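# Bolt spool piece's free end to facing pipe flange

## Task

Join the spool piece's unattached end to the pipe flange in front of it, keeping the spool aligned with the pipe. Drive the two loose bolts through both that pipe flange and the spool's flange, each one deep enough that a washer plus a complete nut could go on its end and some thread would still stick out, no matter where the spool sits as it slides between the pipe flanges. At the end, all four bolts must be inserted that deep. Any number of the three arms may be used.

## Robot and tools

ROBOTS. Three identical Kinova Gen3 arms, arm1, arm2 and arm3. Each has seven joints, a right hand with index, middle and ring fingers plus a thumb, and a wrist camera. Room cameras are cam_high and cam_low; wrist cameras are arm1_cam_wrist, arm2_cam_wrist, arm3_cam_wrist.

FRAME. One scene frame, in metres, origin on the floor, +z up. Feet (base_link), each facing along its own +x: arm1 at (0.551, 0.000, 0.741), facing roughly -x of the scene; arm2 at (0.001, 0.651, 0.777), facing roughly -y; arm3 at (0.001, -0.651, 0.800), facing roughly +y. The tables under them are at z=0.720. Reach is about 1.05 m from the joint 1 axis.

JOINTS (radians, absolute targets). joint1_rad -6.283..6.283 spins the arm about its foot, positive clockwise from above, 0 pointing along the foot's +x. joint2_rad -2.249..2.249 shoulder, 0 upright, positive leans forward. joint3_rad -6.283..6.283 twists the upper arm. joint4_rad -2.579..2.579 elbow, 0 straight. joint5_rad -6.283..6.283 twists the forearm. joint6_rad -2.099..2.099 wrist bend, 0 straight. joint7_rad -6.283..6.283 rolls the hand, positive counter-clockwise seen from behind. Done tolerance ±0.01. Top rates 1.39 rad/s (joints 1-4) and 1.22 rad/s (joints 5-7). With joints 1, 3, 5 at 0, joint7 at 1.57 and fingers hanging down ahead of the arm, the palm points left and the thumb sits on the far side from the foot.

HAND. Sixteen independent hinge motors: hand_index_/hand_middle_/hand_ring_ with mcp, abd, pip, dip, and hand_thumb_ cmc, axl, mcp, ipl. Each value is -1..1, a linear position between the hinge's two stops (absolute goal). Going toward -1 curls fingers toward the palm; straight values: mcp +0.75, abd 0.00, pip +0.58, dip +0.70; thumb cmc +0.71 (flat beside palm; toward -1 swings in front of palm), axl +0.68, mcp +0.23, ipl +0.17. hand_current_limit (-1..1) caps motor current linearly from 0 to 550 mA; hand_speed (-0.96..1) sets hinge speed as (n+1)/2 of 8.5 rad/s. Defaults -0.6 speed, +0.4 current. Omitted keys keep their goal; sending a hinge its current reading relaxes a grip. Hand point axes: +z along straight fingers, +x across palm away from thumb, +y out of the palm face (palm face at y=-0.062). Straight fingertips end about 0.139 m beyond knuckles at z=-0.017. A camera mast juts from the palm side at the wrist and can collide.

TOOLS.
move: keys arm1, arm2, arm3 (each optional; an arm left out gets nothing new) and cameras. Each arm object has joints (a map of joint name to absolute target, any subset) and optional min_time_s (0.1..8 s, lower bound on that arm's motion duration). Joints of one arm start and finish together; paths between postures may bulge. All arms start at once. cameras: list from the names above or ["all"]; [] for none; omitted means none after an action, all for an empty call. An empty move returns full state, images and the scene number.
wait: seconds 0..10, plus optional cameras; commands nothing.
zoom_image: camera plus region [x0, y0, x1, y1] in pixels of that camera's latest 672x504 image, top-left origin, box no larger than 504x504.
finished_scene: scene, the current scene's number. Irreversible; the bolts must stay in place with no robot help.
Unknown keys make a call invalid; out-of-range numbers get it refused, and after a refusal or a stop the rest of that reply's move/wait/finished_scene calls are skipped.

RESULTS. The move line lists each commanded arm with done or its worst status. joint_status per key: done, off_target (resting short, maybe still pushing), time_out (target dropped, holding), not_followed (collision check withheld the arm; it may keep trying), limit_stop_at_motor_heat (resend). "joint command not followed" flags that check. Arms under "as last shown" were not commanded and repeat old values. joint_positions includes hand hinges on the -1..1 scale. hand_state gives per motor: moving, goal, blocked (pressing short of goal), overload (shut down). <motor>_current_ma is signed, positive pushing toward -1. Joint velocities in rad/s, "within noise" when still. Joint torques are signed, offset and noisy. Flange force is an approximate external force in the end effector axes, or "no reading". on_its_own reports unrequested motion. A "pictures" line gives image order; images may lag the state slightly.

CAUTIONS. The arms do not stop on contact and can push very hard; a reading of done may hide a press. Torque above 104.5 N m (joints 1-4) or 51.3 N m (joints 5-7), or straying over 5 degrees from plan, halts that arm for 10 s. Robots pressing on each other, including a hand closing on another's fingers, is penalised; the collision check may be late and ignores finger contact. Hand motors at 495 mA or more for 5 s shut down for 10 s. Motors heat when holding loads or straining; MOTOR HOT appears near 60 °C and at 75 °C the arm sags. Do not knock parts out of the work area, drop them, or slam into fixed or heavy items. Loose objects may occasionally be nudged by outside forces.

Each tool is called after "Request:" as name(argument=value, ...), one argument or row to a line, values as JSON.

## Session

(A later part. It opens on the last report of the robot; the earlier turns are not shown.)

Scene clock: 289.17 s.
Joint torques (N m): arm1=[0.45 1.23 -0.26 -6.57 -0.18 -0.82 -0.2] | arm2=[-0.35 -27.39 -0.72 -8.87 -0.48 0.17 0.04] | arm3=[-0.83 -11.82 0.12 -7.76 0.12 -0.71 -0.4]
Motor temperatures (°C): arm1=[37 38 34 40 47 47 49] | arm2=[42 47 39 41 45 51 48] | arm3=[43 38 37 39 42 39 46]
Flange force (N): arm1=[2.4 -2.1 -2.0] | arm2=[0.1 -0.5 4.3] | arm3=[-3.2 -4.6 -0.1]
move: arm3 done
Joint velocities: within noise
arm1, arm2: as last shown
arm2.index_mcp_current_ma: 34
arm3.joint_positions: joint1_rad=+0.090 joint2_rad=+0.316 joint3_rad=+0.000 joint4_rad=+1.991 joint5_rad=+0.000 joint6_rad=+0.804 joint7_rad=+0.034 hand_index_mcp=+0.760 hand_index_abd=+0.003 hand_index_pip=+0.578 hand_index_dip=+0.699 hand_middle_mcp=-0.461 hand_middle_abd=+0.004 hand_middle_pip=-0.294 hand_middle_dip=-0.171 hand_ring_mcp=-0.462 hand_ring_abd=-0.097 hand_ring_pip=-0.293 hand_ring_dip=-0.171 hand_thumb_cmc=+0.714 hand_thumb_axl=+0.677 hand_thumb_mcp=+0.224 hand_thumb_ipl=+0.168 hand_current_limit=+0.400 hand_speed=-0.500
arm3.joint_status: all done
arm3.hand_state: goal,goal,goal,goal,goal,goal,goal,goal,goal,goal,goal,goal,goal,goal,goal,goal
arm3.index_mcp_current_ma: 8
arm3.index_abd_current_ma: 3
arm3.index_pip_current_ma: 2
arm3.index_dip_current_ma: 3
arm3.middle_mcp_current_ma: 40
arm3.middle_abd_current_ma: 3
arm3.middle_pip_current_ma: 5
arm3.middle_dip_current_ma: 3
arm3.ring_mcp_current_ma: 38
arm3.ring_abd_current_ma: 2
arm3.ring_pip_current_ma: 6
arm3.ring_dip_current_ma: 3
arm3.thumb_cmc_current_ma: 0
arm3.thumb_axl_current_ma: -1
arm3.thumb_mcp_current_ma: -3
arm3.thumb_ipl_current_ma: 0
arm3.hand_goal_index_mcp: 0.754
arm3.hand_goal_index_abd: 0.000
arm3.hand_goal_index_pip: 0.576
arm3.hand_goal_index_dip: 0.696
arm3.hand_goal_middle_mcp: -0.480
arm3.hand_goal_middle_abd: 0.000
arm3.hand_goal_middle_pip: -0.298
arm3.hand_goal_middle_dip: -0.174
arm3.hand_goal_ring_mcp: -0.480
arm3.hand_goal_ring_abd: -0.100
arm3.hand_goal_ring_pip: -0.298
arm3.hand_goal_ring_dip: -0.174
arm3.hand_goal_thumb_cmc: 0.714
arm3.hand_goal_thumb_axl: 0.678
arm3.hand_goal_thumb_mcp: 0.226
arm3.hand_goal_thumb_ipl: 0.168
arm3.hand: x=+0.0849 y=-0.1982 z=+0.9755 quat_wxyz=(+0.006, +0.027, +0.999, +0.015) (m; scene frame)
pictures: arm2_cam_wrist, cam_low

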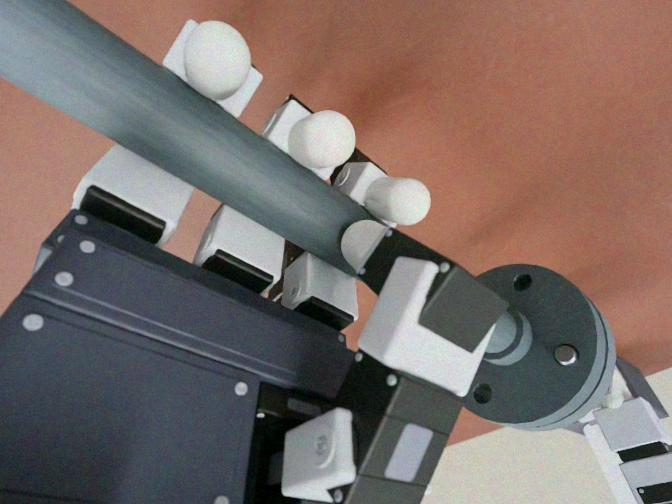

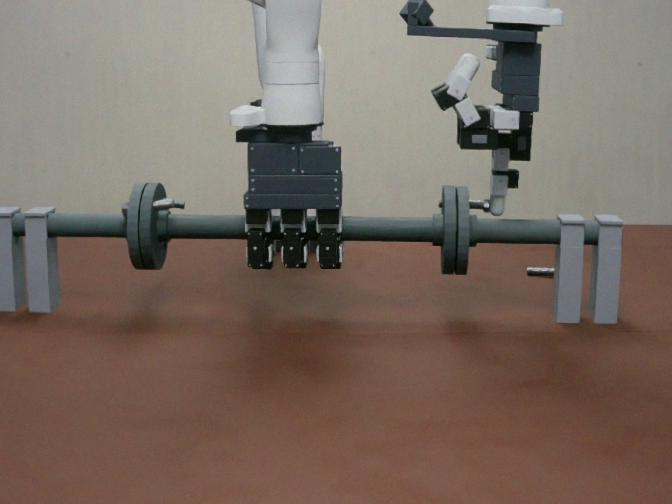

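Request:
move(
  arm3={"joints": {"joint1_rad": 0.0892, "joint2_rad": 0.3489, "joint4_rad": 1.9289, "joint6_rad": 0.8338, "joint7_rad": 0.0327}, "min_time_s": 3},
  cameras=["arm2_cam_wrist", "cam_low"],
)

Request:
zoom_image(
  camera="cam_low",
  region=[400, 160, 540, 300],
)

Scene clock: 293.57 s.
Joint torques (N m): arm1=[0.57 1.19 -0.16 -6.57 -0.19 -0.76 -0.13] | arm2=[-0.55 -27.48 -0.84 -8.86 -0.54 0.16 0.07] | arm3=[-0.69 -12.54 0.16 -7.9 0.15 -0.69 -0.37]
Motor temperatures (°C): arm1=[37 38 34 40 47 47 49] | arm2=[42 47 39 41 45 51 48] | arm3=[43 38 37 39 42 39 46]
Flange force (N): arm1=[2.0 -1.7 -2.0] | arm2=[-0.3 -0.7 4.4] | arm3=[-2.6 -4.7 -0.1]
move: arm3 done
Joint velocities: within noise
arm1: as last shown
arm2.joint_positions: joint1_rad=-0.171 joint2_rad=+1.072 joint3_rad=+0.000 joint4_rad=+0.904 joint5_rad=+0.000 joint6_rad=+1.165 joint7_rad=+1.367 hand_index_mcp=+0.762 hand_index_abd=-0.005 hand_index_pip=-0.738 hand_index_dip=-0.087 hand_middle_mcp=+0.760 hand_middle_abd=-0.002 hand_middle_pip=-0.751 hand_middle_dip=-0.065 hand_ring_mcp=+0.761 hand_ring_abd=+0.001 hand_ring_pip=-0.707 hand_ring_dip=-0.151 hand_thumb_cmc=-0.573 hand_thumb_axl=+0.676 hand_thumb_mcp=-0.280 hand_thumb_ipl=-0.639 hand_current_limit=+0.400 hand_speed=-0.700
arm2.joint_status: not commanded
arm2.hand_state: goal,goal,blocked,blocked,goal,goal,blocked,blocked,goal,goal,blocked,blocked,goal,goal,goal,goal
arm2.index_mcp_current_ma: 34
arm2.index_abd_current_ma: -19
arm2.index_pip_current_ma: 289
arm2.index_dip_current_ma: 385
arm2.middle_mcp_current_ma: 26
arm2.middle_abd_current_ma: -5
arm2.middle_pip_current_ma: 224
arm2.middle_dip_current_ma: 385
arm2.ring_mcp_current_ma: 29
arm2.ring_abd_current_ma: 3
arm2.ring_pip_current_ma: 385
arm2.ring_dip_current_ma: 385
arm2.thumb_cmc_current_ma: -12
arm2.thumb_axl_current_ma: -11
arm2.thumb_mcp_current_ma: 2
arm2.thumb_ipl_current_ma: 17
arm2.hand_goal_index_mcp: 0.754
arm2.hand_goal_index_abd: 0.000
arm2.hand_goal_index_pip: -0.800
arm2.hand_goal_index_dip: -0.350
arm2.hand_goal_middle_mcp: 0.754
arm2.hand_goal_middle_abd: 0.000
arm2.hand_goal_middle_pip: -0.800
arm2.hand_goal_middle_dip: -0.350
arm2.hand_goal_ring_mcp: 0.754
arm2.hand_goal_ring_abd: 0.000
arm2.hand_goal_ring_pip: -0.800
arm2.hand_goal_ring_dip: -0.350
arm2.hand_goal_thumb_cmc: -0.570
arm2.hand_goal_thumb_axl: 0.678
arm2.hand_goal_thumb_mcp: -0.280
arm2.hand_goal_thumb_ipl: -0.642
arm2.hand: x=+0.1481 y=-0.0319 z=+0.8459 quat_wxyz=(+0.004, +0.731, +0.682, -0.005) (m; scene frame)
arm3.joint_positions: joint1_rad=+0.089 joint2_rad=+0.349 joint3_rad=+0.000 joint4_rad=+1.929 joint5_rad=+0.000 joint6_rad=+0.834 joint7_rad=+0.033 hand_index_mcp=+0.760 hand_index_abd=+0.003 hand_index_pip=+0.578 hand_index_dip=+0.699 hand_middle_mcp=-0.461 hand_middle_abd=+0.004 hand_middle_pip=-0.294 hand_middle_dip=-0.171 hand_ring_mcp=-0.462 hand_ring_abd=-0.097 hand_ring_pip=-0.293 hand_ring_dip=-0.171 hand_thumb_cmc=+0.714 hand_thumb_axl=+0.677 hand_thumb_mcp=+0.224 hand_thumb_ipl=+0.168 hand_current_limit=+0.400 hand_speed=-0.500
arm3.joint_status: all done
arm3.hand_state: goal,goal,goal,goal,goal,goal,goal,goal,goal,goal,goal,goal,goal,goal,goal,goal
arm3.index_mcp_current_ma: 8
arm3.index_abd_current_ma: 3
arm3.index_pip_current_ma: 2
arm3.index_dip_current_ma: 3
arm3.middle_mcp_current_ma: 40
arm3.middle_abd_current_ma: 3
arm3.middle_pip_current_ma: 5
arm3.middle_dip_current_ma: 3
arm3.ring_mcp_current_ma: 38
arm3.ring_abd_current_ma: 2
arm3.ring_pip_current_ma: 6
arm3.ring_dip_current_ma: 3
arm3.thumb_cmc_current_ma: 0
arm3.thumb_axl_current_ma: -1
arm3.thumb_mcp_current_ma: -3
arm3.thumb_ipl_current_ma: 0
arm3.hand_goal_index_mcp: 0.754
arm3.hand_goal_index_abd: 0.000
arm3.hand_goal_index_pip: 0.576
arm3.hand_goal_index_dip: 0.696
arm3.hand_goal_middle_mcp: -0.480
arm3.hand_goal_middle_abd: 0.000
arm3.hand_goal_middle_pip: -0.298
arm3.hand_goal_middle_dip: -0.174
arm3.hand_goal_ring_mcp: -0.480
arm3.hand_goal_ring_abd: -0.100
arm3.hand_goal_ring_pip: -0.298
arm3.hand_goal_ring_dip: -0.174
arm3.hand_goal_thumb_cmc: 0.714
arm3.hand_goal_thumb_axl: 0.678
arm3.hand_goal_thumb_mcp: 0.226
arm3.hand_goal_thumb_ipl: 0.168
arm3.hand: x=+0.0861 y=-0.1791 z=+0.9780 quat_wxyz=(+0.006, +0.027, +0.999, +0.015) (m; scene frame)
pictures: arm2_cam_wrist, cam_low

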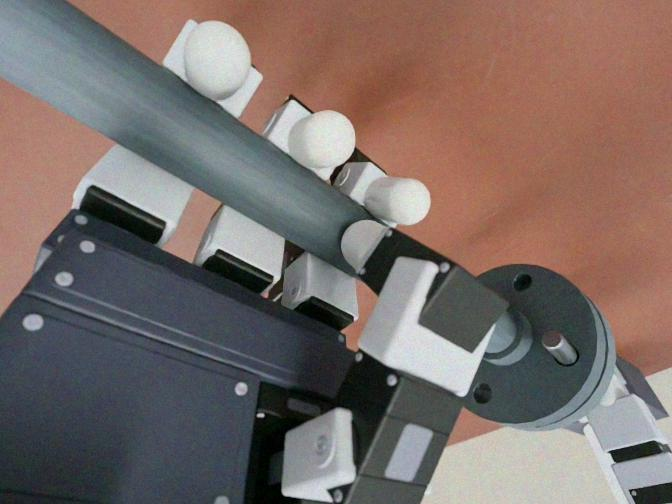

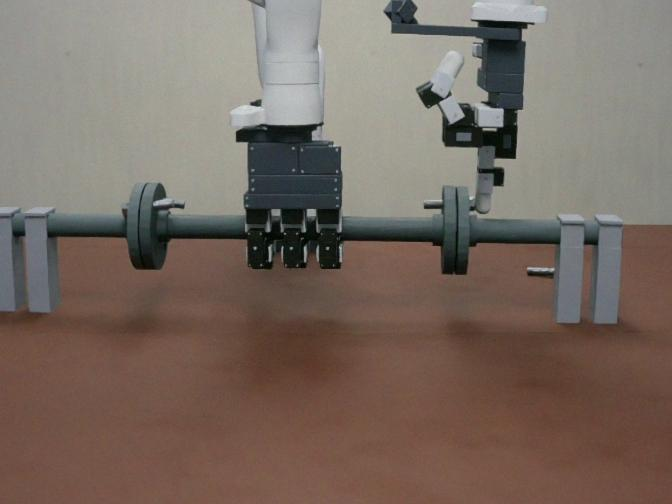

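Scaled by 3.600.

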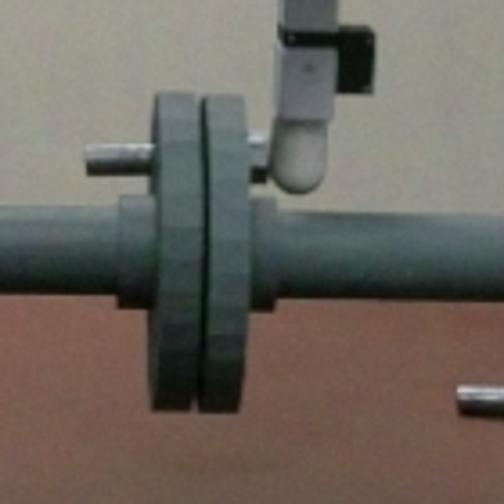

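Request:
move(
  arm3={"joints": {"joint1_rad": 0.0892, "joint2_rad": 0.3534, "joint4_rad": 1.9209, "joint6_rad": 0.8373, "joint7_rad": 0.0327}, "min_time_s": 1},
  cameras=["arm2_cam_wrist", "cam_low"],
)

Request:
zoom_image(
  camera="cam_low",
  region=[400, 160, 540, 300],
)

Scene clock: 295.80 s.
Joint torques (N m): arm1=[0.47 1.19 -0.23 -6.63 -0.17 -0.8 -0.09] | arm2=[-0.48 -27.45 -0.85 -8.92 -0.57 0.14 0.08] | arm3=[-0.72 -12.55 0.2 -7.86 0.13 -0.66 -0.38]
Motor temperatures (°C): arm1=[37 38 34 40 47 47 49] | arm2=[42 47 39 41 45 51 48] | arm3=[43 38 37 39 42 39 46]
Flange force (N): arm1=[2.1 -1.7 -1.8] | arm2=[0.1 -0.6 4.4] | arm3=[-2.7 -4.7 -0.2]
move: arm3 done
Joint velocities: within noise
arm1, arm2: as last shown
arm3.joint_positions: joint1_rad=+0.089 joint2_rad=+0.353 joint3_rad=+0.000 joint4_rad=+1.921 joint5_rad=+0.000 joint6_rad=+0.837 joint7_rad=+0.033 hand_index_mcp=+0.760 hand_index_abd=+0.003 hand_index_pip=+0.578 hand_index_dip=+0.699 hand_middle_mcp=-0.461 hand_middle_abd=+0.004 hand_middle_pip=-0.294 hand_middle_dip=-0.171 hand_ring_mcp=-0.462 hand_ring_abd=-0.097 hand_ring_pip=-0.293 hand_ring_dip=-0.171 hand_thumb_cmc=+0.714 hand_thumb_axl=+0.677 hand_thumb_mcp=+0.224 hand_thumb_ipl=+0.168 hand_current_limit=+0.400 hand_speed=-0.500
arm3.joint_status: all done
arm3.hand_state: goal,goal,goal,goal,goal,goal,goal,goal,goal,goal,goal,goal,goal,goal,goal,goal
arm3.index_mcp_current_ma: 8
arm3.index_abd_current_ma: 3
arm3.index_pip_current_ma: 2
arm3.index_dip_current_ma: 3
arm3.middle_mcp_current_ma: 40
arm3.middle_abd_current_ma: 3
arm3.middle_pip_current_ma: 5
arm3.middle_dip_current_ma: 3
arm3.ring_mcp_current_ma: 38
arm3.ring_abd_current_ma: 2
arm3.ring_pip_current_ma: 6
arm3.ring_dip_current_ma: 3
arm3.thumb_cmc_current_ma: 0
arm3.thumb_axl_current_ma: -1
arm3.thumb_mcp_current_ma: -3
arm3.thumb_ipl_current_ma: 0
arm3.hand_goal_index_mcp: 0.754
arm3.hand_goal_index_abd: 0.000
arm3.hand_goal_index_pip: 0.576
arm3.hand_goal_index_dip: 0.696
arm3.hand_goal_middle_mcp: -0.480
arm3.hand_goal_middle_abd: 0.000
arm3.hand_goal_middle_pip: -0.298
arm3.hand_goal_middle_dip: -0.174
arm3.hand_goal_ring_mcp: -0.480
arm3.hand_goal_ring_abd: -0.100
arm3.hand_goal_ring_pip: -0.298
arm3.hand_goal_ring_dip: -0.174
arm3.hand_goal_thumb_cmc: 0.714
arm3.hand_goal_thumb_axl: 0.678
arm3.hand_goal_thumb_mcp: 0.226
arm3.hand_goal_thumb_ipl: 0.168
arm3.hand: x=+0.0864 y=-0.1766 z=+0.9782 quat_wxyz=(+0.006, +0.027, +0.999, +0.015) (m; scene frame)
pictures: arm2_cam_wrist, cam_low

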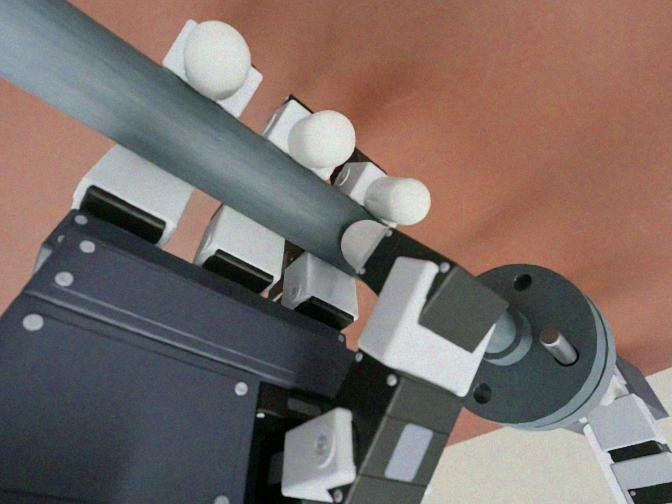

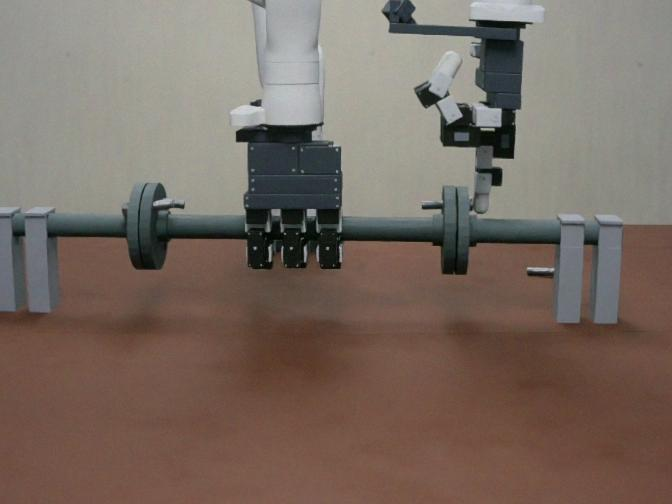

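Scaled by 3.600.

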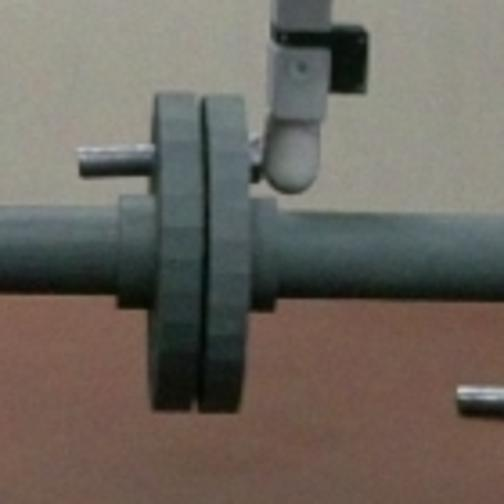

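Request:
move(
  arm3={"joints": {"joint1_rad": 0.089, "joint2_rad": 0.3592, "joint4_rad": 1.9116, "joint6_rad": 0.8408, "joint7_rad": 0.0325}, "min_time_s": 1},
  cameras=["arm2_cam_wrist", "cam_low"],
)

Request:
zoom_image(
  camera="cam_low",
  region=[400, 160, 540, 300],
)

Scene clock: 298.03 s.
Joint torques (N m): arm1=[0.49 1.26 -0.21 -6.52 -0.2 -0.79 -0.13] | arm2=[-0.72 -27.34 -0.94 -8.9 -0.57 0.16 0.08] | arm3=[-0.83 -12.87 0.04 -8.32 0.17 -0.92 -0.39]
Motor temperatures (°C): arm1=[37 38 33 40 47 47 49] | arm2=[42 47 39 41 45 51 48] | arm3=[43 38 37 39 42 39 46]
Flange force (N): arm1=[2.2 -1.8 -2.2] | arm2=[0.2 -1.0 4.3] | arm3=[-2.9 -5.4 -0.1]
move: arm3 done
Joint velocities: within noise
arm1, arm2: as last shown
arm3.joint_positions: joint1_rad=+0.089 joint2_rad=+0.359 joint3_rad=+0.000 joint4_rad=+1.912 joint5_rad=+0.000 joint6_rad=+0.841 joint7_rad=+0.032 hand_index_mcp=+0.766 hand_index_abd=+0.003 hand_index_pip=+0.583 hand_index_dip=+0.699 hand_middle_mcp=-0.461 hand_middle_abd=+0.004 hand_middle_pip=-0.294 hand_middle_dip=-0.171 hand_ring_mcp=-0.462 hand_ring_abd=-0.097 hand_ring_pip=-0.293 hand_ring_dip=-0.171 hand_thumb_cmc=+0.714 hand_thumb_axl=+0.677 hand_thumb_mcp=+0.224 hand_thumb_ipl=+0.168 hand_current_limit=+0.400 hand_speed=-0.500
arm3.joint_status: all done
arm3.hand_state: goal,goal,goal,goal,goal,goal,goal,goal,goal,goal,goal,goal,goal,goal,goal,goal
arm3.index_mcp_current_ma: 23
arm3.index_abd_current_ma: 3
arm3.index_pip_current_ma: 9
arm3.index_dip_current_ma: 3
arm3.middle_mcp_current_ma: 40
arm3.middle_abd_current_ma: 3
arm3.middle_pip_current_ma: 5
arm3.middle_dip_current_ma: 3
arm3.ring_mcp_current_ma: 38
arm3.ring_abd_current_ma: 2
arm3.ring_pip_current_ma: 6
arm3.ring_dip_current_ma: 3
arm3.thumb_cmc_current_ma: 0
arm3.thumb_axl_current_ma: -1
arm3.thumb_mcp_current_ma: -3
arm3.thumb_ipl_current_ma: 0
arm3.hand_goal_index_mcp: 0.754
arm3.hand_goal_index_abd: 0.000
arm3.hand_goal_index_pip: 0.576
arm3.hand_goal_index_dip: 0.696
arm3.hand_goal_middle_mcp: -0.480
arm3.hand_goal_middle_abd: 0.000
arm3.hand_goal_middle_pip: -0.298
arm3.hand_goal_middle_dip: -0.174
arm3.hand_goal_ring_mcp: -0.480
arm3.hand_goal_ring_abd: -0.100
arm3.hand_goal_ring_pip: -0.298
arm3.hand_goal_ring_dip: -0.174
arm3.hand_goal_thumb_cmc: 0.714
arm3.hand_goal_thumb_axl: 0.678
arm3.hand_goal_thumb_mcp: 0.226
arm3.hand_goal_thumb_ipl: 0.168
arm3.hand: x=+0.0865 y=-0.1737 z=+0.9781 quat_wxyz=(+0.006, +0.027, +0.999, +0.015) (m; scene frame)
pictures: arm2_cam_wrist, cam_low

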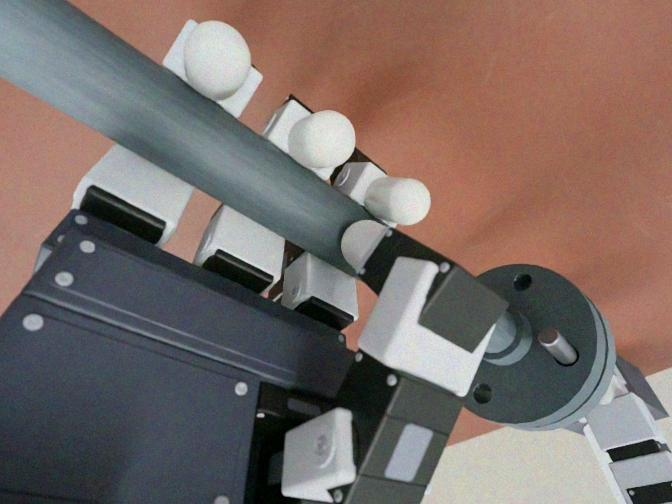

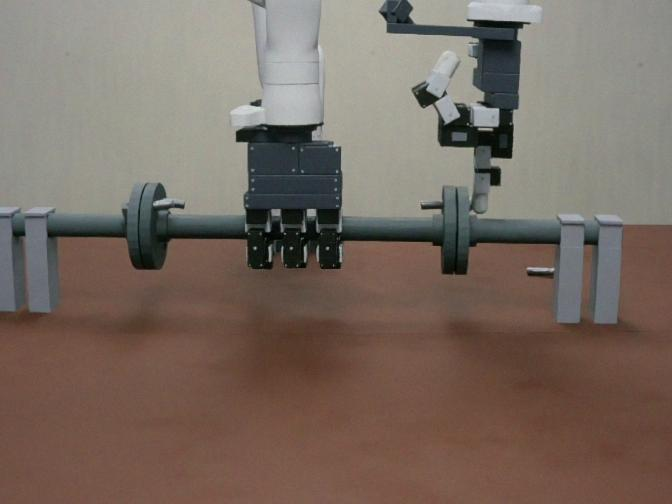

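Scaled by 3.600.

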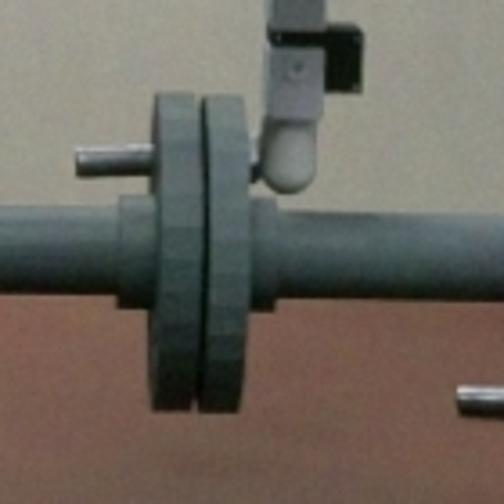

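Request:
move(
  arm3={"joints": {"joint1_rad": 0.0896, "joint2_rad": 0.336, "joint4_rad": 1.9487, "joint6_rad": 0.8269, "joint7_rad": 0.0331}, "min_time_s": 1},
  cameras=[],
)

Request:
move(
  arm3={"joints": {"joint1_rad": 0.0927, "joint2_rad": 0.2331, "joint4_rad": 1.8539, "joint6_rad": 1.0546, "joint7_rad": 0.0362}, "min_time_s": 1.5},
  cameras=["cam_low"],
)

Request:
move(
  arm3={"joints": {"joint1_rad": 0.7985, "joint2_rad": 0.2635, "joint4_rad": 1.8308, "joint6_rad": 1.0473, "joint7_rad": 0.417, "hand_middle_mcp": 0.754, "hand_middle_pip": 0.576, "hand_middle_dip": 0.696}, "min_time_s": 2.5},
  cameras=["arm3_cam_wrist"],
)

Request:
move(
  arm3={"joints": {"joint1_rad": 0.7962, "joint2_rad": 0.5484, "joint4_rad": 2.0552, "joint6_rad": 0.538, "joint7_rad": 0.4147}, "min_time_s": 2},
  cameras=["arm3_cam_wrist", "cam_low"],
)

Request:
zoom_image(
  camera="arm3_cam_wrist",
  region=[230, 0, 400, 160],
)

Scene clock: 302.60 s.
Joint torques (N m): arm1=[0.47 1.22 -0.1 -6.58 -0.21 -0.79 -0.16] | arm2=[-0.66 -27.38 -0.96 -8.88 -0.58 0.19 0.11] | arm3=[-0.68 -12.16 0.15 -7.81 0.13 -0.6 -0.37]
Motor temperatures (°C): arm1=[37 38 33 40 47 47 49] | arm2=[42 47 39 41 45 51 48] | arm3=[43 38 37 39 42 39 46]
Flange force (N): arm1=[2.0 -1.6 -2.0] | arm2=[0.1 -0.9 4.4] | arm3=[-2.6 -4.8 -0.1]
move: arm3 done
Joint velocities: within noise
arm1, arm2: as last shown
arm3.joint_positions: joint1_rad=+0.090 joint2_rad=+0.336 joint3_rad=+0.000 joint4_rad=+1.949 joint5_rad=+0.000 joint6_rad=+0.827 joint7_rad=+0.033 hand_index_mcp=+0.756 hand_index_abd=+0.003 hand_index_pip=+0.578 hand_index_dip=+0.699 hand_middle_mcp=-0.461 hand_middle_abd=+0.004 hand_middle_pip=-0.294 hand_middle_dip=-0.171 hand_ring_mcp=-0.462 hand_ring_abd=-0.097 hand_ring_pip=-0.293 hand_ring_dip=-0.171 hand_thumb_cmc=+0.714 hand_thumb_axl=+0.677 hand_thumb_mcp=+0.224 hand_thumb_ipl=+0.168 hand_current_limit=+0.400 hand_speed=-0.500
arm3.joint_status: all done
arm3.hand_state: goal,goal,goal,goal,goal,goal,goal,goal,goal,goal,goal,goal,goal,goal,goal,goal
arm3.index_mcp_current_ma: 2
arm3.index_abd_current_ma: 3
arm3.index_pip_current_ma: 2
arm3.index_dip_current_ma: 3
arm3.middle_mcp_current_ma: 40
arm3.middle_abd_current_ma: 3
arm3.middle_pip_current_ma: 5
arm3.middle_dip_current_ma: 3
arm3.ring_mcp_current_ma: 38
arm3.ring_abd_current_ma: 2
arm3.ring_pip_current_ma: 6
arm3.ring_dip_current_ma: 3
arm3.thumb_cmc_current_ma: 0
arm3.thumb_axl_current_ma: -1
arm3.thumb_mcp_current_ma: -3
arm3.thumb_ipl_current_ma: 0
arm3.hand_goal_index_mcp: 0.754
arm3.hand_goal_index_abd: 0.000
arm3.hand_goal_index_pip: 0.576
arm3.hand_goal_index_dip: 0.696
arm3.hand_goal_middle_mcp: -0.480
arm3.hand_goal_middle_abd: 0.000
arm3.hand_goal_middle_pip: -0.298
arm3.hand_goal_middle_dip: -0.174
arm3.hand_goal_ring_mcp: -0.480
arm3.hand_goal_ring_abd: -0.100
arm3.hand_goal_ring_pip: -0.298
arm3.hand_goal_ring_dip: -0.174
arm3.hand_goal_thumb_cmc: 0.714
arm3.hand_goal_thumb_axl: 0.678
arm3.hand_goal_thumb_mcp: 0.226
arm3.hand_goal_thumb_ipl: 0.168
arm3.hand: x=+0.0857 y=-0.1857 z=+0.9781 quat_wxyz=(+0.006, +0.027, +0.999, +0.015) (m; scene frame)
pictures: none
No camera images: "cameras" was empty.

Scene clock: 304.47 s.
Joint torques (N m): arm1=[0.53 1.31 -0.24 -6.49 -0.21 -0.79 -0.14] | arm2=[-0.69 -27.38 -0.92 -8.86 -0.56 0.16 0.11] | arm3=[-0.66 -11.2 0.14 -8.62 0.15 -0.49 -0.41]
Motor temperatures (°C): arm1=[37 38 33 40 47 47 49] | arm2=[42 47 39 41 45 51 48] | arm3=[43 38 37 39 42 39 46]
Flange force (N): arm1=[2.4 -1.9 -2.2] | arm2=[-0.1 -0.9 4.3] | arm3=[-2.4 -4.6 1.0]
move: arm3 done
Joint velocities: within noise
arm1, arm2: as last shown
arm3.joint_positions: joint1_rad=+0.093 joint2_rad=+0.233 joint3_rad=+0.000 joint4_rad=+1.854 joint5_rad=+0.000 joint6_rad=+1.055 joint7_rad=+0.036 hand_index_mcp=+0.755 hand_index_abd=+0.003 hand_index_pip=+0.578 hand_index_dip=+0.699 hand_middle_mcp=-0.461 hand_middle_abd=+0.004 hand_middle_pip=-0.294 hand_middle_dip=-0.171 hand_ring_mcp=-0.462 hand_ring_abd=-0.097 hand_ring_pip=-0.293 hand_ring_dip=-0.171 hand_thumb_cmc=+0.714 hand_thumb_axl=+0.677 hand_thumb_mcp=+0.224 hand_thumb_ipl=+0.168 hand_current_limit=+0.400 hand_speed=-0.500
arm3.joint_status: all done
arm3.hand_state: goal,goal,goal,goal,goal,goal,goal,goal,goal,goal,goal,goal,goal,goal,goal,goal
arm3.index_mcp_current_ma: 1
arm3.index_abd_current_ma: 3
arm3.index_pip_current_ma: 2
arm3.index_dip_current_ma: 3
arm3.middle_mcp_current_ma: 40
arm3.middle_abd_current_ma: 3
arm3.middle_pip_current_ma: 5
arm3.middle_dip_current_ma: 3
arm3.ring_mcp_current_ma: 38
arm3.ring_abd_current_ma: 2
arm3.ring_pip_current_ma: 6
arm3.ring_dip_current_ma: 3
arm3.thumb_cmc_current_ma: 0
arm3.thumb_axl_current_ma: -1
arm3.thumb_mcp_current_ma: -3
arm3.thumb_ipl_current_ma: 0
arm3.hand_goal_index_mcp: 0.754
arm3.hand_goal_index_abd: 0.000
arm3.hand_goal_index_pip: 0.576
arm3.hand_goal_index_dip: 0.696
arm3.hand_goal_middle_mcp: -0.480
arm3.hand_goal_middle_abd: 0.000
arm3.hand_goal_middle_pip: -0.298
arm3.hand_goal_middle_dip: -0.174
arm3.hand_goal_ring_mcp: -0.480
arm3.hand_goal_ring_abd: -0.100
arm3.hand_goal_ring_pip: -0.298
arm3.hand_goal_ring_dip: -0.174
arm3.hand_goal_thumb_cmc: 0.714
arm3.hand_goal_thumb_axl: 0.678
arm3.hand_goal_thumb_mcp: 0.226
arm3.hand_goal_thumb_ipl: 0.168
arm3.hand: x=+0.0849 y=-0.2006 z=+1.0382 quat_wxyz=(+0.005, +0.028, +1.000, +0.000) (m; scene frame)
pictures: cam_low

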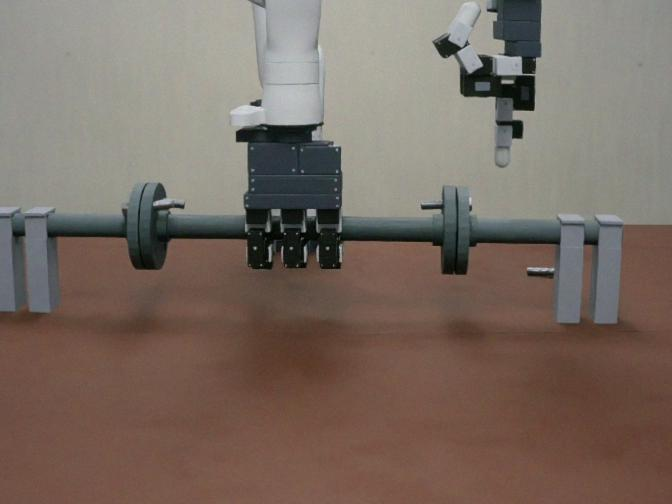

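Scene clock: 307.37 s.
Joint torques (N m): arm1=[0.47 1.23 -0.22 -6.54 -0.19 -0.79 -0.14] | arm2=[-0.68 -27.36 -0.95 -8.87 -0.58 0.18 0.11] | arm3=[-0.74 -11.55 0.13 -8.58 0.09 -0.49 -0.4]
Motor temperatures (°C): arm1=[37 38 33 40 47 47 49] | arm2=[42 47 39 41 45 51 48] | arm3=[43 38 37 39 42 39 46]
Flange force (N): arm1=[2.2 -1.8 -2.1] | arm2=[0.1 -0.9 4.3] | arm3=[-0.4 -5.3 0.7]
move: arm3 done
Joint velocities: within noise
arm1.joint_positions: joint1_rad=-0.397 joint2_rad=-0.403 joint3_rad=-0.161 joint4_rad=+1.313 joint5_rad=-0.014 joint6_rad=+2.068 joint7_rad=+1.960 hand_index_mcp=+0.753 hand_index_abd=+0.000 hand_index_pip=+0.577 hand_index_dip=+0.696 hand_middle_mcp=+0.753 hand_middle_abd=+0.000 hand_middle_pip=+0.577 hand_middle_dip=+0.696 hand_ring_mcp=+0.753 hand_ring_abd=+0.000 hand_ring_pip=+0.577 hand_ring_dip=+0.696 hand_thumb_cmc=+0.714 hand_thumb_axl=+0.677 hand_thumb_mcp=+0.224 hand_thumb_ipl=+0.168 hand_current_limit=+0.400 hand_speed=-0.600
arm1.joint_status: not commanded
arm1.hand_state: goal,goal,goal,goal,goal,goal,goal,goal,goal,goal,goal,goal,goal,goal,goal,goal
arm1.index_mcp_current_ma: 0
arm1.index_abd_current_ma: 0
arm1.index_pip_current_ma: 0
arm1.index_dip_current_ma: 0
arm1.middle_mcp_current_ma: 0
arm1.middle_abd_current_ma: 0
arm1.middle_pip_current_ma: 0
arm1.middle_dip_current_ma: 0
arm1.ring_mcp_current_ma: 0
arm1.ring_abd_current_ma: 0
arm1.ring_pip_current_ma: 0
arm1.ring_dip_current_ma: 0
arm1.thumb_cmc_current_ma: 0
arm1.thumb_axl_current_ma: 0
arm1.thumb_mcp_current_ma: -2
arm1.thumb_ipl_current_ma: 0
arm1.hand_goal_index_mcp: 0.754
arm1.hand_goal_index_abd: 0.000
arm1.hand_goal_index_pip: 0.576
arm1.hand_goal_index_dip: 0.696
arm1.hand_goal_middle_mcp: 0.754
arm1.hand_goal_middle_abd: 0.000
arm1.hand_goal_middle_pip: 0.576
arm1.hand_goal_middle_dip: 0.696
arm1.hand_goal_ring_mcp: 0.754
arm1.hand_goal_ring_abd: 0.000
arm1.hand_goal_ring_pip: 0.576
arm1.hand_goal_ring_dip: 0.696
arm1.hand_goal_thumb_cmc: 0.714
arm1.hand_goal_thumb_axl: 0.678
arm1.hand_goal_thumb_mcp: 0.226
arm1.hand_goal_thumb_ipl: 0.168
arm1.hand: x=+0.4890 y=-0.1242 z=+1.3033 quat_wxyz=(+0.014, -0.892, -0.445, +0.084) (m; scene frame)
arm2: as last shown
arm3.joint_positions: joint1_rad=+0.798 joint2_rad=+0.264 joint3_rad=+0.000 joint4_rad=+1.831 joint5_rad=+0.000 joint6_rad=+1.047 joint7_rad=+0.417 hand_index_mcp=+0.755 hand_index_abd=+0.003 hand_index_pip=+0.578 hand_index_dip=+0.699 hand_middle_mcp=+0.750 hand_middle_abd=+0.003 hand_middle_pip=+0.574 hand_middle_dip=+0.693 hand_ring_mcp=-0.462 hand_ring_abd=-0.097 hand_ring_pip=-0.293 hand_ring_dip=-0.171 hand_thumb_cmc=+0.714 hand_thumb_axl=+0.677 hand_thumb_mcp=+0.224 hand_thumb_ipl=+0.168 hand_current_limit=+0.400 hand_speed=-0.500
arm3.joint_status: all done
arm3.hand_state: goal,goal,goal,goal,goal,goal,goal,goal,goal,goal,goal,goal,goal,goal,goal,goal
arm3.index_mcp_current_ma: 1
arm3.index_abd_current_ma: 3
arm3.index_pip_current_ma: 2
arm3.index_dip_current_ma: 3
arm3.middle_mcp_current_ma: -5
arm3.middle_abd_current_ma: 3
arm3.middle_pip_current_ma: -2
arm3.middle_dip_current_ma: -3
arm3.ring_mcp_current_ma: 38
arm3.ring_abd_current_ma: 2
arm3.ring_pip_current_ma: 6
arm3.ring_dip_current_ma: 3
arm3.thumb_cmc_current_ma: 0
arm3.thumb_axl_current_ma: -1
arm3.thumb_mcp_current_ma: -3
arm3.thumb_ipl_current_ma: 0
arm3.hand_goal_index_mcp: 0.754
arm3.hand_goal_index_abd: 0.000
arm3.hand_goal_index_pip: 0.576
arm3.hand_goal_index_dip: 0.696
arm3.hand_goal_middle_mcp: 0.754
arm3.hand_goal_middle_abd: 0.000
arm3.hand_goal_middle_pip: 0.576
arm3.hand_goal_middle_dip: 0.696
arm3.hand_goal_ring_mcp: -0.480
arm3.hand_goal_ring_abd: -0.100
arm3.hand_goal_ring_pip: -0.298
arm3.hand_goal_ring_dip: -0.174
arm3.hand_goal_thumb_cmc: 0.714
arm3.hand_goal_thumb_axl: 0.678
arm3.hand_goal_thumb_mcp: 0.226
arm3.hand_goal_thumb_ipl: 0.168
arm3.hand: x=+0.3422 y=-0.3314 z=+1.0357 quat_wxyz=(+0.005, +0.189, +0.982, +0.001) (m; scene frame)
pictures: arm3_cam_wrist

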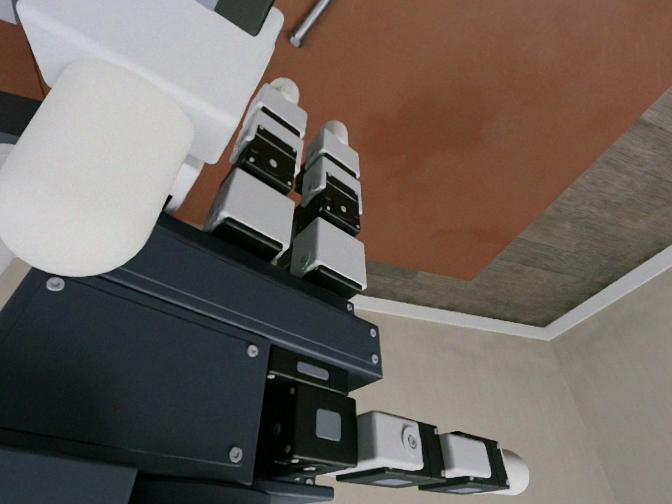

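Scene clock: 309.77 s.
Joint torques (N m): arm1=[0.5 1.22 -0.15 -6.55 -0.18 -0.74 -0.19] | arm2=[-0.64 -27.37 -0.94 -8.87 -0.56 0.18 0.1] | arm3=[-0.75 -13.71 0.17 -5.74 0.08 -0.5 -0.37]
Motor temperatures (°C): arm1=[37 38 33 40 47 47 49] | arm2=[42 47 39 41 45 51 48] | arm3=[43 38 37 39 42 39 46]
Flange force (N): arm1=[2.1 -1.8 -1.9] | arm2=[0.1 -0.8 4.4] | arm3=[-0.9 -5.1 -1.2]
move: arm3 done
Joint velocities: within noise
arm1, arm2: as last shown
arm3.joint_positions: joint1_rad=+0.796 joint2_rad=+0.548 joint3_rad=+0.000 joint4_rad=+2.055 joint5_rad=+0.000 joint6_rad=+0.538 joint7_rad=+0.415 hand_index_mcp=+0.755 hand_index_abd=+0.003 hand_index_pip=+0.578 hand_index_dip=+0.699 hand_middle_mcp=+0.750 hand_middle_abd=+0.003 hand_middle_pip=+0.574 hand_middle_dip=+0.693 hand_ring_mcp=-0.462 hand_ring_abd=-0.097 hand_ring_pip=-0.293 hand_ring_dip=-0.171 hand_thumb_cmc=+0.714 hand_thumb_axl=+0.677 hand_thumb_mcp=+0.224 hand_thumb_ipl=+0.168 hand_current_limit=+0.400 hand_speed=-0.500
arm3.joint_status: all done
arm3.hand_state: goal,goal,goal,goal,goal,goal,goal,goal,goal,goal,goal,goal,goal,goal,goal,goal
arm3.index_mcp_current_ma: 1
arm3.index_abd_current_ma: 3
arm3.index_pip_current_ma: 2
arm3.index_dip_current_ma: 3
arm3.middle_mcp_current_ma: -5
arm3.middle_abd_current_ma: 3
arm3.middle_pip_current_ma: -2
arm3.middle_dip_current_ma: -3
arm3.ring_mcp_current_ma: 38
arm3.ring_abd_current_ma: 2
arm3.ring_pip_current_ma: 6
arm3.ring_dip_current_ma: 3
arm3.thumb_cmc_current_ma: 0
arm3.thumb_axl_current_ma: -1
arm3.thumb_mcp_current_ma: -3
arm3.thumb_ipl_current_ma: 0
arm3.hand_goal_index_mcp: 0.754
arm3.hand_goal_index_abd: 0.000
arm3.hand_goal_index_pip: 0.576
arm3.hand_goal_index_dip: 0.696
arm3.hand_goal_middle_mcp: 0.754
arm3.hand_goal_middle_abd: 0.000
arm3.hand_goal_middle_pip: 0.576
arm3.hand_goal_middle_dip: 0.696
arm3.hand_goal_ring_mcp: -0.480
arm3.hand_goal_ring_abd: -0.100
arm3.hand_goal_ring_pip: -0.298
arm3.hand_goal_ring_dip: -0.174
arm3.hand_goal_thumb_cmc: 0.714
arm3.hand_goal_thumb_axl: 0.678
arm3.hand_goal_thumb_mcp: 0.226
arm3.hand_goal_thumb_ipl: 0.168
arm3.hand: x=+0.3423 y=-0.3316 z=+0.8757 quat_wxyz=(+0.005, +0.189, +0.982, +0.001) (m; scene frame)
pictures: arm3_cam_wrist, cam_low

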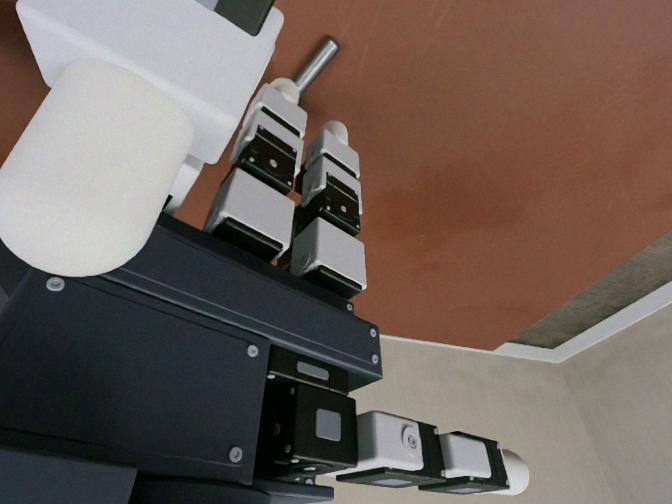

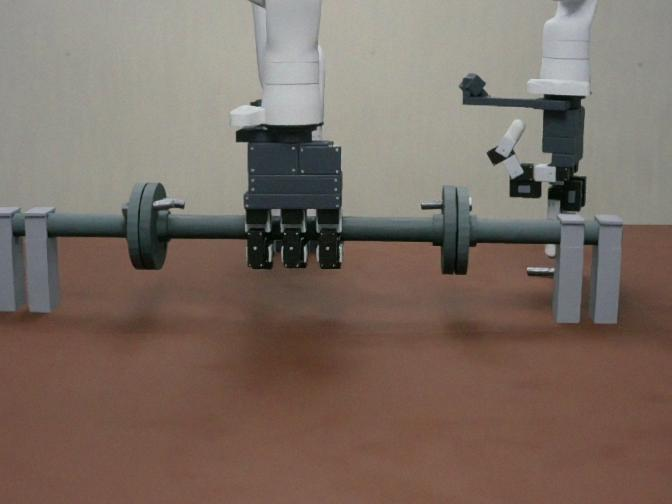

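Scaled by 2.965.

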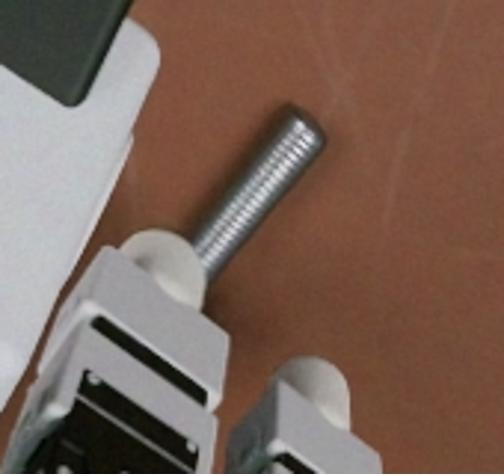

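Request:
move(
  arm3={"joints":{"joint1_rad":0.7742,"joint2_rad":0.5710,"joint3_rad":0,"joint4_rad":2.0773,"joint5_rad":0,"joint6_rad":0.4932,"joint7_rad":0.3927},"min_time_s":2},
  cameras=["arm3_cam_wrist","cam_high"],
)

Request:
zoom_image(
  camera="arm3_cam_wrist",
  region=[230, 0, 400, 160],
)

Scene clock: 319.80 s.
Joint torques (N m): arm1=[0.47 1.23 -0.29 -6.57 -0.16 -0.77 -0.11] | arm2=[-0.65 -27.38 -0.94 -8.85 -0.59 0.19 0.11] | arm3=[-0.69 -13.66 0.22 -5.36 0.12 -0.52 -0.33]
Motor temperatures (°C): arm1=[37 38 33 40 47 47 49] | arm2=[41 47 39 41 45 51 48] | arm3=[43 38 37 39 42 39 46]
Flange force (N): arm1=[2.3 -1.9 -1.9] | arm2=[-0.1 -0.8 4.4] | arm3=[-0.9 -4.8 -1.7]
move: arm3 done
Joint velocities: within noise
arm1, arm2: as last shown
arm3.joint_positions: joint1_rad=+0.774 joint2_rad=+0.571 joint3_rad=+0.000 joint4_rad=+2.077 joint5_rad=+0.000 joint6_rad=+0.493 joint7_rad=+0.393 hand_index_mcp=+0.755 hand_index_abd=+0.003 hand_index_pip=+0.578 hand_index_dip=+0.699 hand_middle_mcp=+0.750 hand_middle_abd=+0.003 hand_middle_pip=+0.574 hand_middle_dip=+0.693 hand_ring_mcp=-0.462 hand_ring_abd=-0.097 hand_ring_pip=-0.293 hand_ring_dip=-0.171 hand_thumb_cmc=+0.714 hand_thumb_axl=+0.677 hand_thumb_mcp=+0.224 hand_thumb_ipl=+0.168 hand_current_limit=+0.400 hand_speed=-0.500
arm3.joint_status: all done
arm3.hand_state: goal,goal,goal,goal,goal,goal,goal,goal,goal,goal,goal,goal,goal,goal,goal,goal
arm3.index_mcp_current_ma: 1
arm3.index_abd_current_ma: 3
arm3.index_pip_current_ma: 2
arm3.index_dip_current_ma: 3
arm3.middle_mcp_current_ma: -5
arm3.middle_abd_current_ma: 3
arm3.middle_pip_current_ma: -2
arm3.middle_dip_current_ma: -3
arm3.ring_mcp_current_ma: 38
arm3.ring_abd_current_ma: 2
arm3.ring_pip_current_ma: 6
arm3.ring_dip_current_ma: 3
arm3.thumb_cmc_current_ma: 0
arm3.thumb_axl_current_ma: -1
arm3.thumb_mcp_current_ma: -3
arm3.thumb_ipl_current_ma: 0
arm3.hand_goal_index_mcp: 0.754
arm3.hand_goal_index_abd: 0.000
arm3.hand_goal_index_pip: 0.576
arm3.hand_goal_index_dip: 0.696
arm3.hand_goal_middle_mcp: 0.754
arm3.hand_goal_middle_abd: 0.000
arm3.hand_goal_middle_pip: 0.576
arm3.hand_goal_middle_dip: 0.696
arm3.hand_goal_ring_mcp: -0.480
arm3.hand_goal_ring_abd: -0.100
arm3.hand_goal_ring_pip: -0.298
arm3.hand_goal_ring_dip: -0.174
arm3.hand_goal_thumb_cmc: 0.714
arm3.hand_goal_thumb_axl: 0.678
arm3.hand_goal_thumb_mcp: 0.226
arm3.hand_goal_thumb_ipl: 0.168
arm3.hand: x=+0.3340 y=-0.3283 z=+0.8636 quat_wxyz=(+0.005, +0.189, +0.982, +0.001) (m; scene frame)
pictures: arm3_cam_wrist, cam_high

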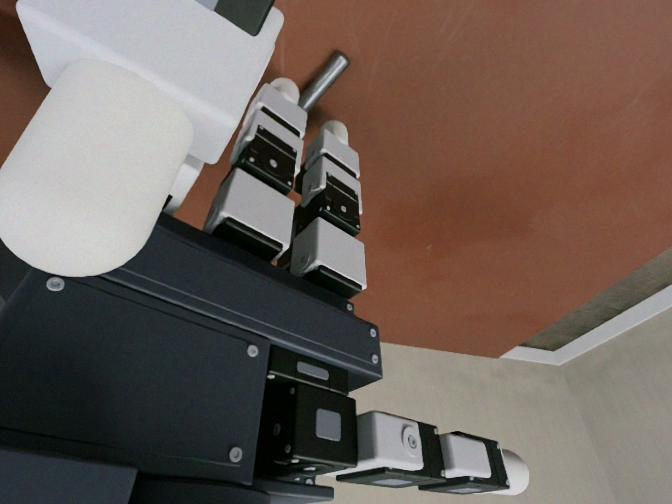

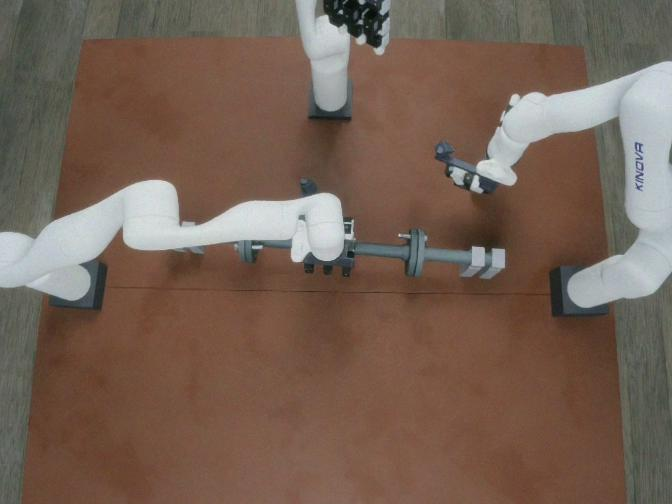

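Scaled by 2.965.

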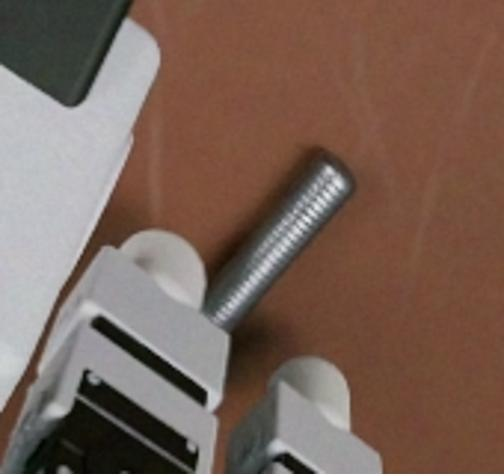

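Request:
move(
  arm3={"joints":{"joint1_rad":0.7746,"joint2_rad":0.6171,"joint3_rad":0,"joint4_rad":2.0914,"joint5_rad":0,"joint6_rad":0.4331,"joint7_rad":0.3931},"min_time_s":2},
  cameras=["arm3_cam_wrist"],
)

Request:
zoom_image(
  camera="arm3_cam_wrist",
  region=[230, 0, 400, 160],
)

Scene clock: 325.77 s.
Joint torques (N m): arm1=[0.44 1.25 -0.16 -6.54 -0.15 -0.83 -0.12] | arm2=[-0.66 -27.35 -0.94 -8.89 -0.57 0.18 0.11] | arm3=[-0.77 -13.97 0.18 -5.03 0.13 -0.47 -0.39]
Motor temperatures (°C): arm1=[37 38 33 40 47 47 49] | arm2=[41 47 39 41 45 51 48] | arm3=[43 38 37 39 42 39 46]
Flange force (N): arm1=[2.1 -1.5 -2.2] | arm2=[0.3 -0.9 4.3] | arm3=[-1.0 -5.2 -1.7]
move: arm3 done
Joint velocities: within noise
arm1: as last shown
arm2.joint_positions: joint1_rad=-0.171 joint2_rad=+1.072 joint3_rad=+0.000 joint4_rad=+0.904 joint5_rad=+0.000 joint6_rad=+1.165 joint7_rad=+1.367 hand_index_mcp=+0.762 hand_index_abd=-0.005 hand_index_pip=-0.738 hand_index_dip=-0.087 hand_middle_mcp=+0.760 hand_middle_abd=-0.002 hand_middle_pip=-0.751 hand_middle_dip=-0.065 hand_ring_mcp=+0.761 hand_ring_abd=+0.001 hand_ring_pip=-0.707 hand_ring_dip=-0.151 hand_thumb_cmc=-0.573 hand_thumb_axl=+0.676 hand_thumb_mcp=-0.280 hand_thumb_ipl=-0.639 hand_current_limit=+0.400 hand_speed=-0.700
arm2.joint_status: not commanded
arm2.hand_state: goal,goal,blocked,blocked,goal,goal,blocked,blocked,goal,goal,blocked,blocked,goal,goal,goal,goal
arm2.index_mcp_current_ma: 34
arm2.index_abd_current_ma: -19
arm2.index_pip_current_ma: 289
arm2.index_dip_current_ma: 385
arm2.middle_mcp_current_ma: 26
arm2.middle_abd_current_ma: -5
arm2.middle_pip_current_ma: 224
arm2.middle_dip_current_ma: 385
arm2.ring_mcp_current_ma: 29
arm2.ring_abd_current_ma: 3
arm2.ring_pip_current_ma: 385
arm2.ring_dip_current_ma: 385
arm2.thumb_cmc_current_ma: -12
arm2.thumb_axl_current_ma: -11
arm2.thumb_mcp_current_ma: 2
arm2.thumb_ipl_current_ma: 17
arm2.hand_goal_index_mcp: 0.754
arm2.hand_goal_index_abd: 0.000
arm2.hand_goal_index_pip: -0.800
arm2.hand_goal_index_dip: -0.350
arm2.hand_goal_middle_mcp: 0.754
arm2.hand_goal_middle_abd: 0.000
arm2.hand_goal_middle_pip: -0.800
arm2.hand_goal_middle_dip: -0.350
arm2.hand_goal_ring_mcp: 0.754
arm2.hand_goal_ring_abd: 0.000
arm2.hand_goal_ring_pip: -0.800
arm2.hand_goal_ring_dip: -0.350
arm2.hand_goal_thumb_cmc: -0.570
arm2.hand_goal_thumb_axl: 0.678
arm2.hand_goal_thumb_mcp: -0.280
arm2.hand_goal_thumb_ipl: -0.642
arm2.hand: x=+0.1481 y=-0.0319 z=+0.8459 quat_wxyz=(+0.004, +0.731, +0.682, -0.005) (m; scene frame)
arm3.joint_positions: joint1_rad=+0.775 joint2_rad=+0.617 joint3_rad=+0.000 joint4_rad=+2.091 joint5_rad=+0.000 joint6_rad=+0.433 joint7_rad=+0.393 hand_index_mcp=+0.755 hand_index_abd=+0.003 hand_index_pip=+0.578 hand_index_dip=+0.699 hand_middle_mcp=+0.750 hand_middle_abd=+0.003 hand_middle_pip=+0.574 hand_middle_dip=+0.693 hand_ring_mcp=-0.462 hand_ring_abd=-0.097 hand_ring_pip=-0.293 hand_ring_dip=-0.171 hand_thumb_cmc=+0.714 hand_thumb_axl=+0.677 hand_thumb_mcp=+0.224 hand_thumb_ipl=+0.168 hand_current_limit=+0.400 hand_speed=-0.500
arm3.joint_status: all done
arm3.hand_state: goal,goal,goal,goal,goal,goal,goal,goal,goal,goal,goal,goal,goal,goal,goal,goal
arm3.index_mcp_current_ma: 1
arm3.index_abd_current_ma: 3
arm3.index_pip_current_ma: 2
arm3.index_dip_current_ma: 3
arm3.middle_mcp_current_ma: -5
arm3.middle_abd_current_ma: 3
arm3.middle_pip_current_ma: -2
arm3.middle_dip_current_ma: -3
arm3.ring_mcp_current_ma: 38
arm3.ring_abd_current_ma: 2
arm3.ring_pip_current_ma: 6
arm3.ring_dip_current_ma: 3
arm3.thumb_cmc_current_ma: 0
arm3.thumb_axl_current_ma: -1
arm3.thumb_mcp_current_ma: -3
arm3.thumb_ipl_current_ma: 0
arm3.hand_goal_index_mcp: 0.754
arm3.hand_goal_index_abd: 0.000
arm3.hand_goal_index_pip: 0.576
arm3.hand_goal_index_dip: 0.696
arm3.hand_goal_middle_mcp: 0.754
arm3.hand_goal_middle_abd: 0.000
arm3.hand_goal_middle_pip: 0.576
arm3.hand_goal_middle_dip: 0.696
arm3.hand_goal_ring_mcp: -0.480
arm3.hand_goal_ring_abd: -0.100
arm3.hand_goal_ring_pip: -0.298
arm3.hand_goal_ring_dip: -0.174
arm3.hand_goal_thumb_cmc: 0.714
arm3.hand_goal_thumb_axl: 0.678
arm3.hand_goal_thumb_mcp: 0.226
arm3.hand_goal_thumb_ipl: 0.168
arm3.hand: x=+0.3337 y=-0.3290 z=+0.8443 quat_wxyz=(+0.005, +0.189, +0.982, +0.001) (m; scene frame)
pictures: arm3_cam_wrist

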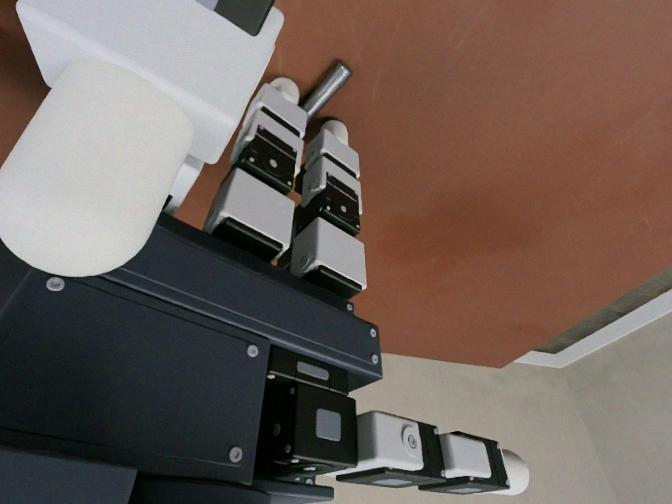

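Scaled by 2.965.

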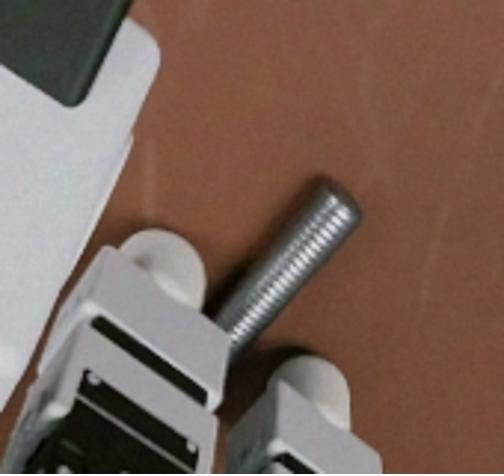

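Request:
move(
  arm3={"joints":{"hand_index_abd":-0.17,"hand_middle_abd":0.17,"hand_speed":-0.8}},
  cameras=["arm3_cam_wrist"],
)

Request:
zoom_image(
  camera="arm3_cam_wrist",
  region=[230, 0, 400, 160],
)

Scene clock: 326.83 s.
Joint torques (N m): arm1=[0.5 1.26 -0.22 -6.54 -0.22 -0.78 -0.16] | arm2=[-0.69 -27.4 -0.94 -8.89 -0.56 0.18 0.1] | arm3=[-0.75 -14.17 0.28 -5.13 0.11 -0.52 -0.38]
Motor temperatures (°C): arm1=[37 38 33 40 47 47 49] | arm2=[41 47 39 41 45 51 48] | arm3=[43 38 37 39 42 39 46]
Flange force (N): arm1=[2.3 -1.9 -2.0] | arm2=[0.2 -0.9 4.4] | arm3=[-1.0 -5.2 -1.3]
move: arm3 off_target
Joint velocities: within noise
arm1, arm2: as last shown
arm3.joint_positions: joint1_rad=+0.775 joint2_rad=+0.617 joint3_rad=+0.000 joint4_rad=+2.091 joint5_rad=+0.000 joint6_rad=+0.433 joint7_rad=+0.393 hand_index_mcp=+0.755 hand_index_abd=-0.082 hand_index_pip=+0.578 hand_index_dip=+0.699 hand_middle_mcp=+0.750 hand_middle_abd=+0.074 hand_middle_pip=+0.574 hand_middle_dip=+0.693 hand_ring_mcp=-0.462 hand_ring_abd=-0.097 hand_ring_pip=-0.293 hand_ring_dip=-0.171 hand_thumb_cmc=+0.714 hand_thumb_axl=+0.677 hand_thumb_mcp=+0.224 hand_thumb_ipl=+0.168 hand_current_limit=+0.400 hand_speed=-0.800
arm3.joint_status: hand_index_abd off_target (ended at -0.082, target -0.170); hand_middle_abd off_target (ended at +0.074, target +0.170); the others done
arm3.hand_state: goal,blocked,goal,goal,goal,blocked,goal,goal,goal,goal,goal,goal,goal,goal,goal,goal
arm3.index_mcp_current_ma: 1
arm3.index_abd_current_ma: 236
arm3.index_pip_current_ma: 2
arm3.index_dip_current_ma: 3
arm3.middle_mcp_current_ma: -5
arm3.middle_abd_current_ma: -264
arm3.middle_pip_current_ma: -2
arm3.middle_dip_current_ma: -3
arm3.ring_mcp_current_ma: 38
arm3.ring_abd_current_ma: 2
arm3.ring_pip_current_ma: 6
arm3.ring_dip_current_ma: 3
arm3.thumb_cmc_current_ma: 0
arm3.thumb_axl_current_ma: -1
arm3.thumb_mcp_current_ma: -3
arm3.thumb_ipl_current_ma: 0
arm3.hand_goal_index_mcp: 0.754
arm3.hand_goal_index_abd: -0.170
arm3.hand_goal_index_pip: 0.576
arm3.hand_goal_index_dip: 0.696
arm3.hand_goal_middle_mcp: 0.754
arm3.hand_goal_middle_abd: 0.170
arm3.hand_goal_middle_pip: 0.576
arm3.hand_goal_middle_dip: 0.696
arm3.hand_goal_ring_mcp: -0.480
arm3.hand_goal_ring_abd: -0.100
arm3.hand_goal_ring_pip: -0.298
arm3.hand_goal_ring_dip: -0.174
arm3.hand_goal_thumb_cmc: 0.714
arm3.hand_goal_thumb_axl: 0.678
arm3.hand_goal_thumb_mcp: 0.226
arm3.hand_goal_thumb_ipl: 0.168
arm3.hand: x=+0.3337 y=-0.3290 z=+0.8443 quat_wxyz=(+0.005, +0.189, +0.982, +0.001) (m; scene frame)
pictures: arm3_cam_wrist

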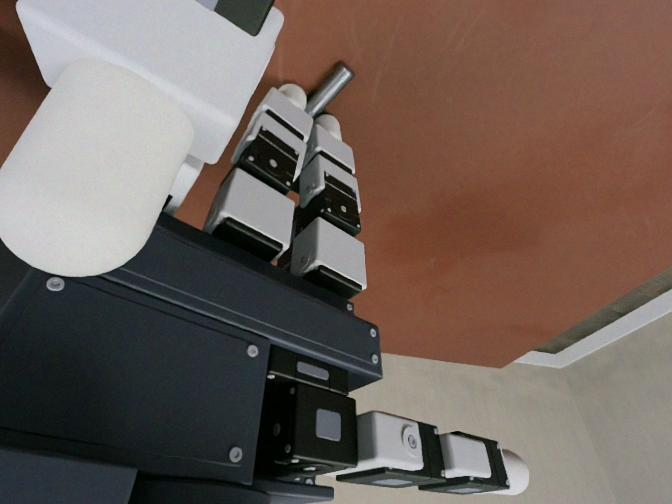

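Scaled by 2.965.

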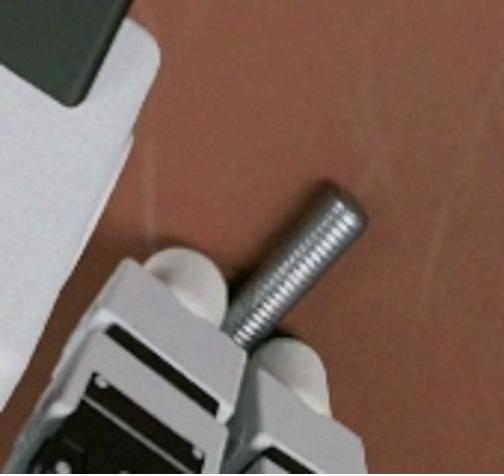

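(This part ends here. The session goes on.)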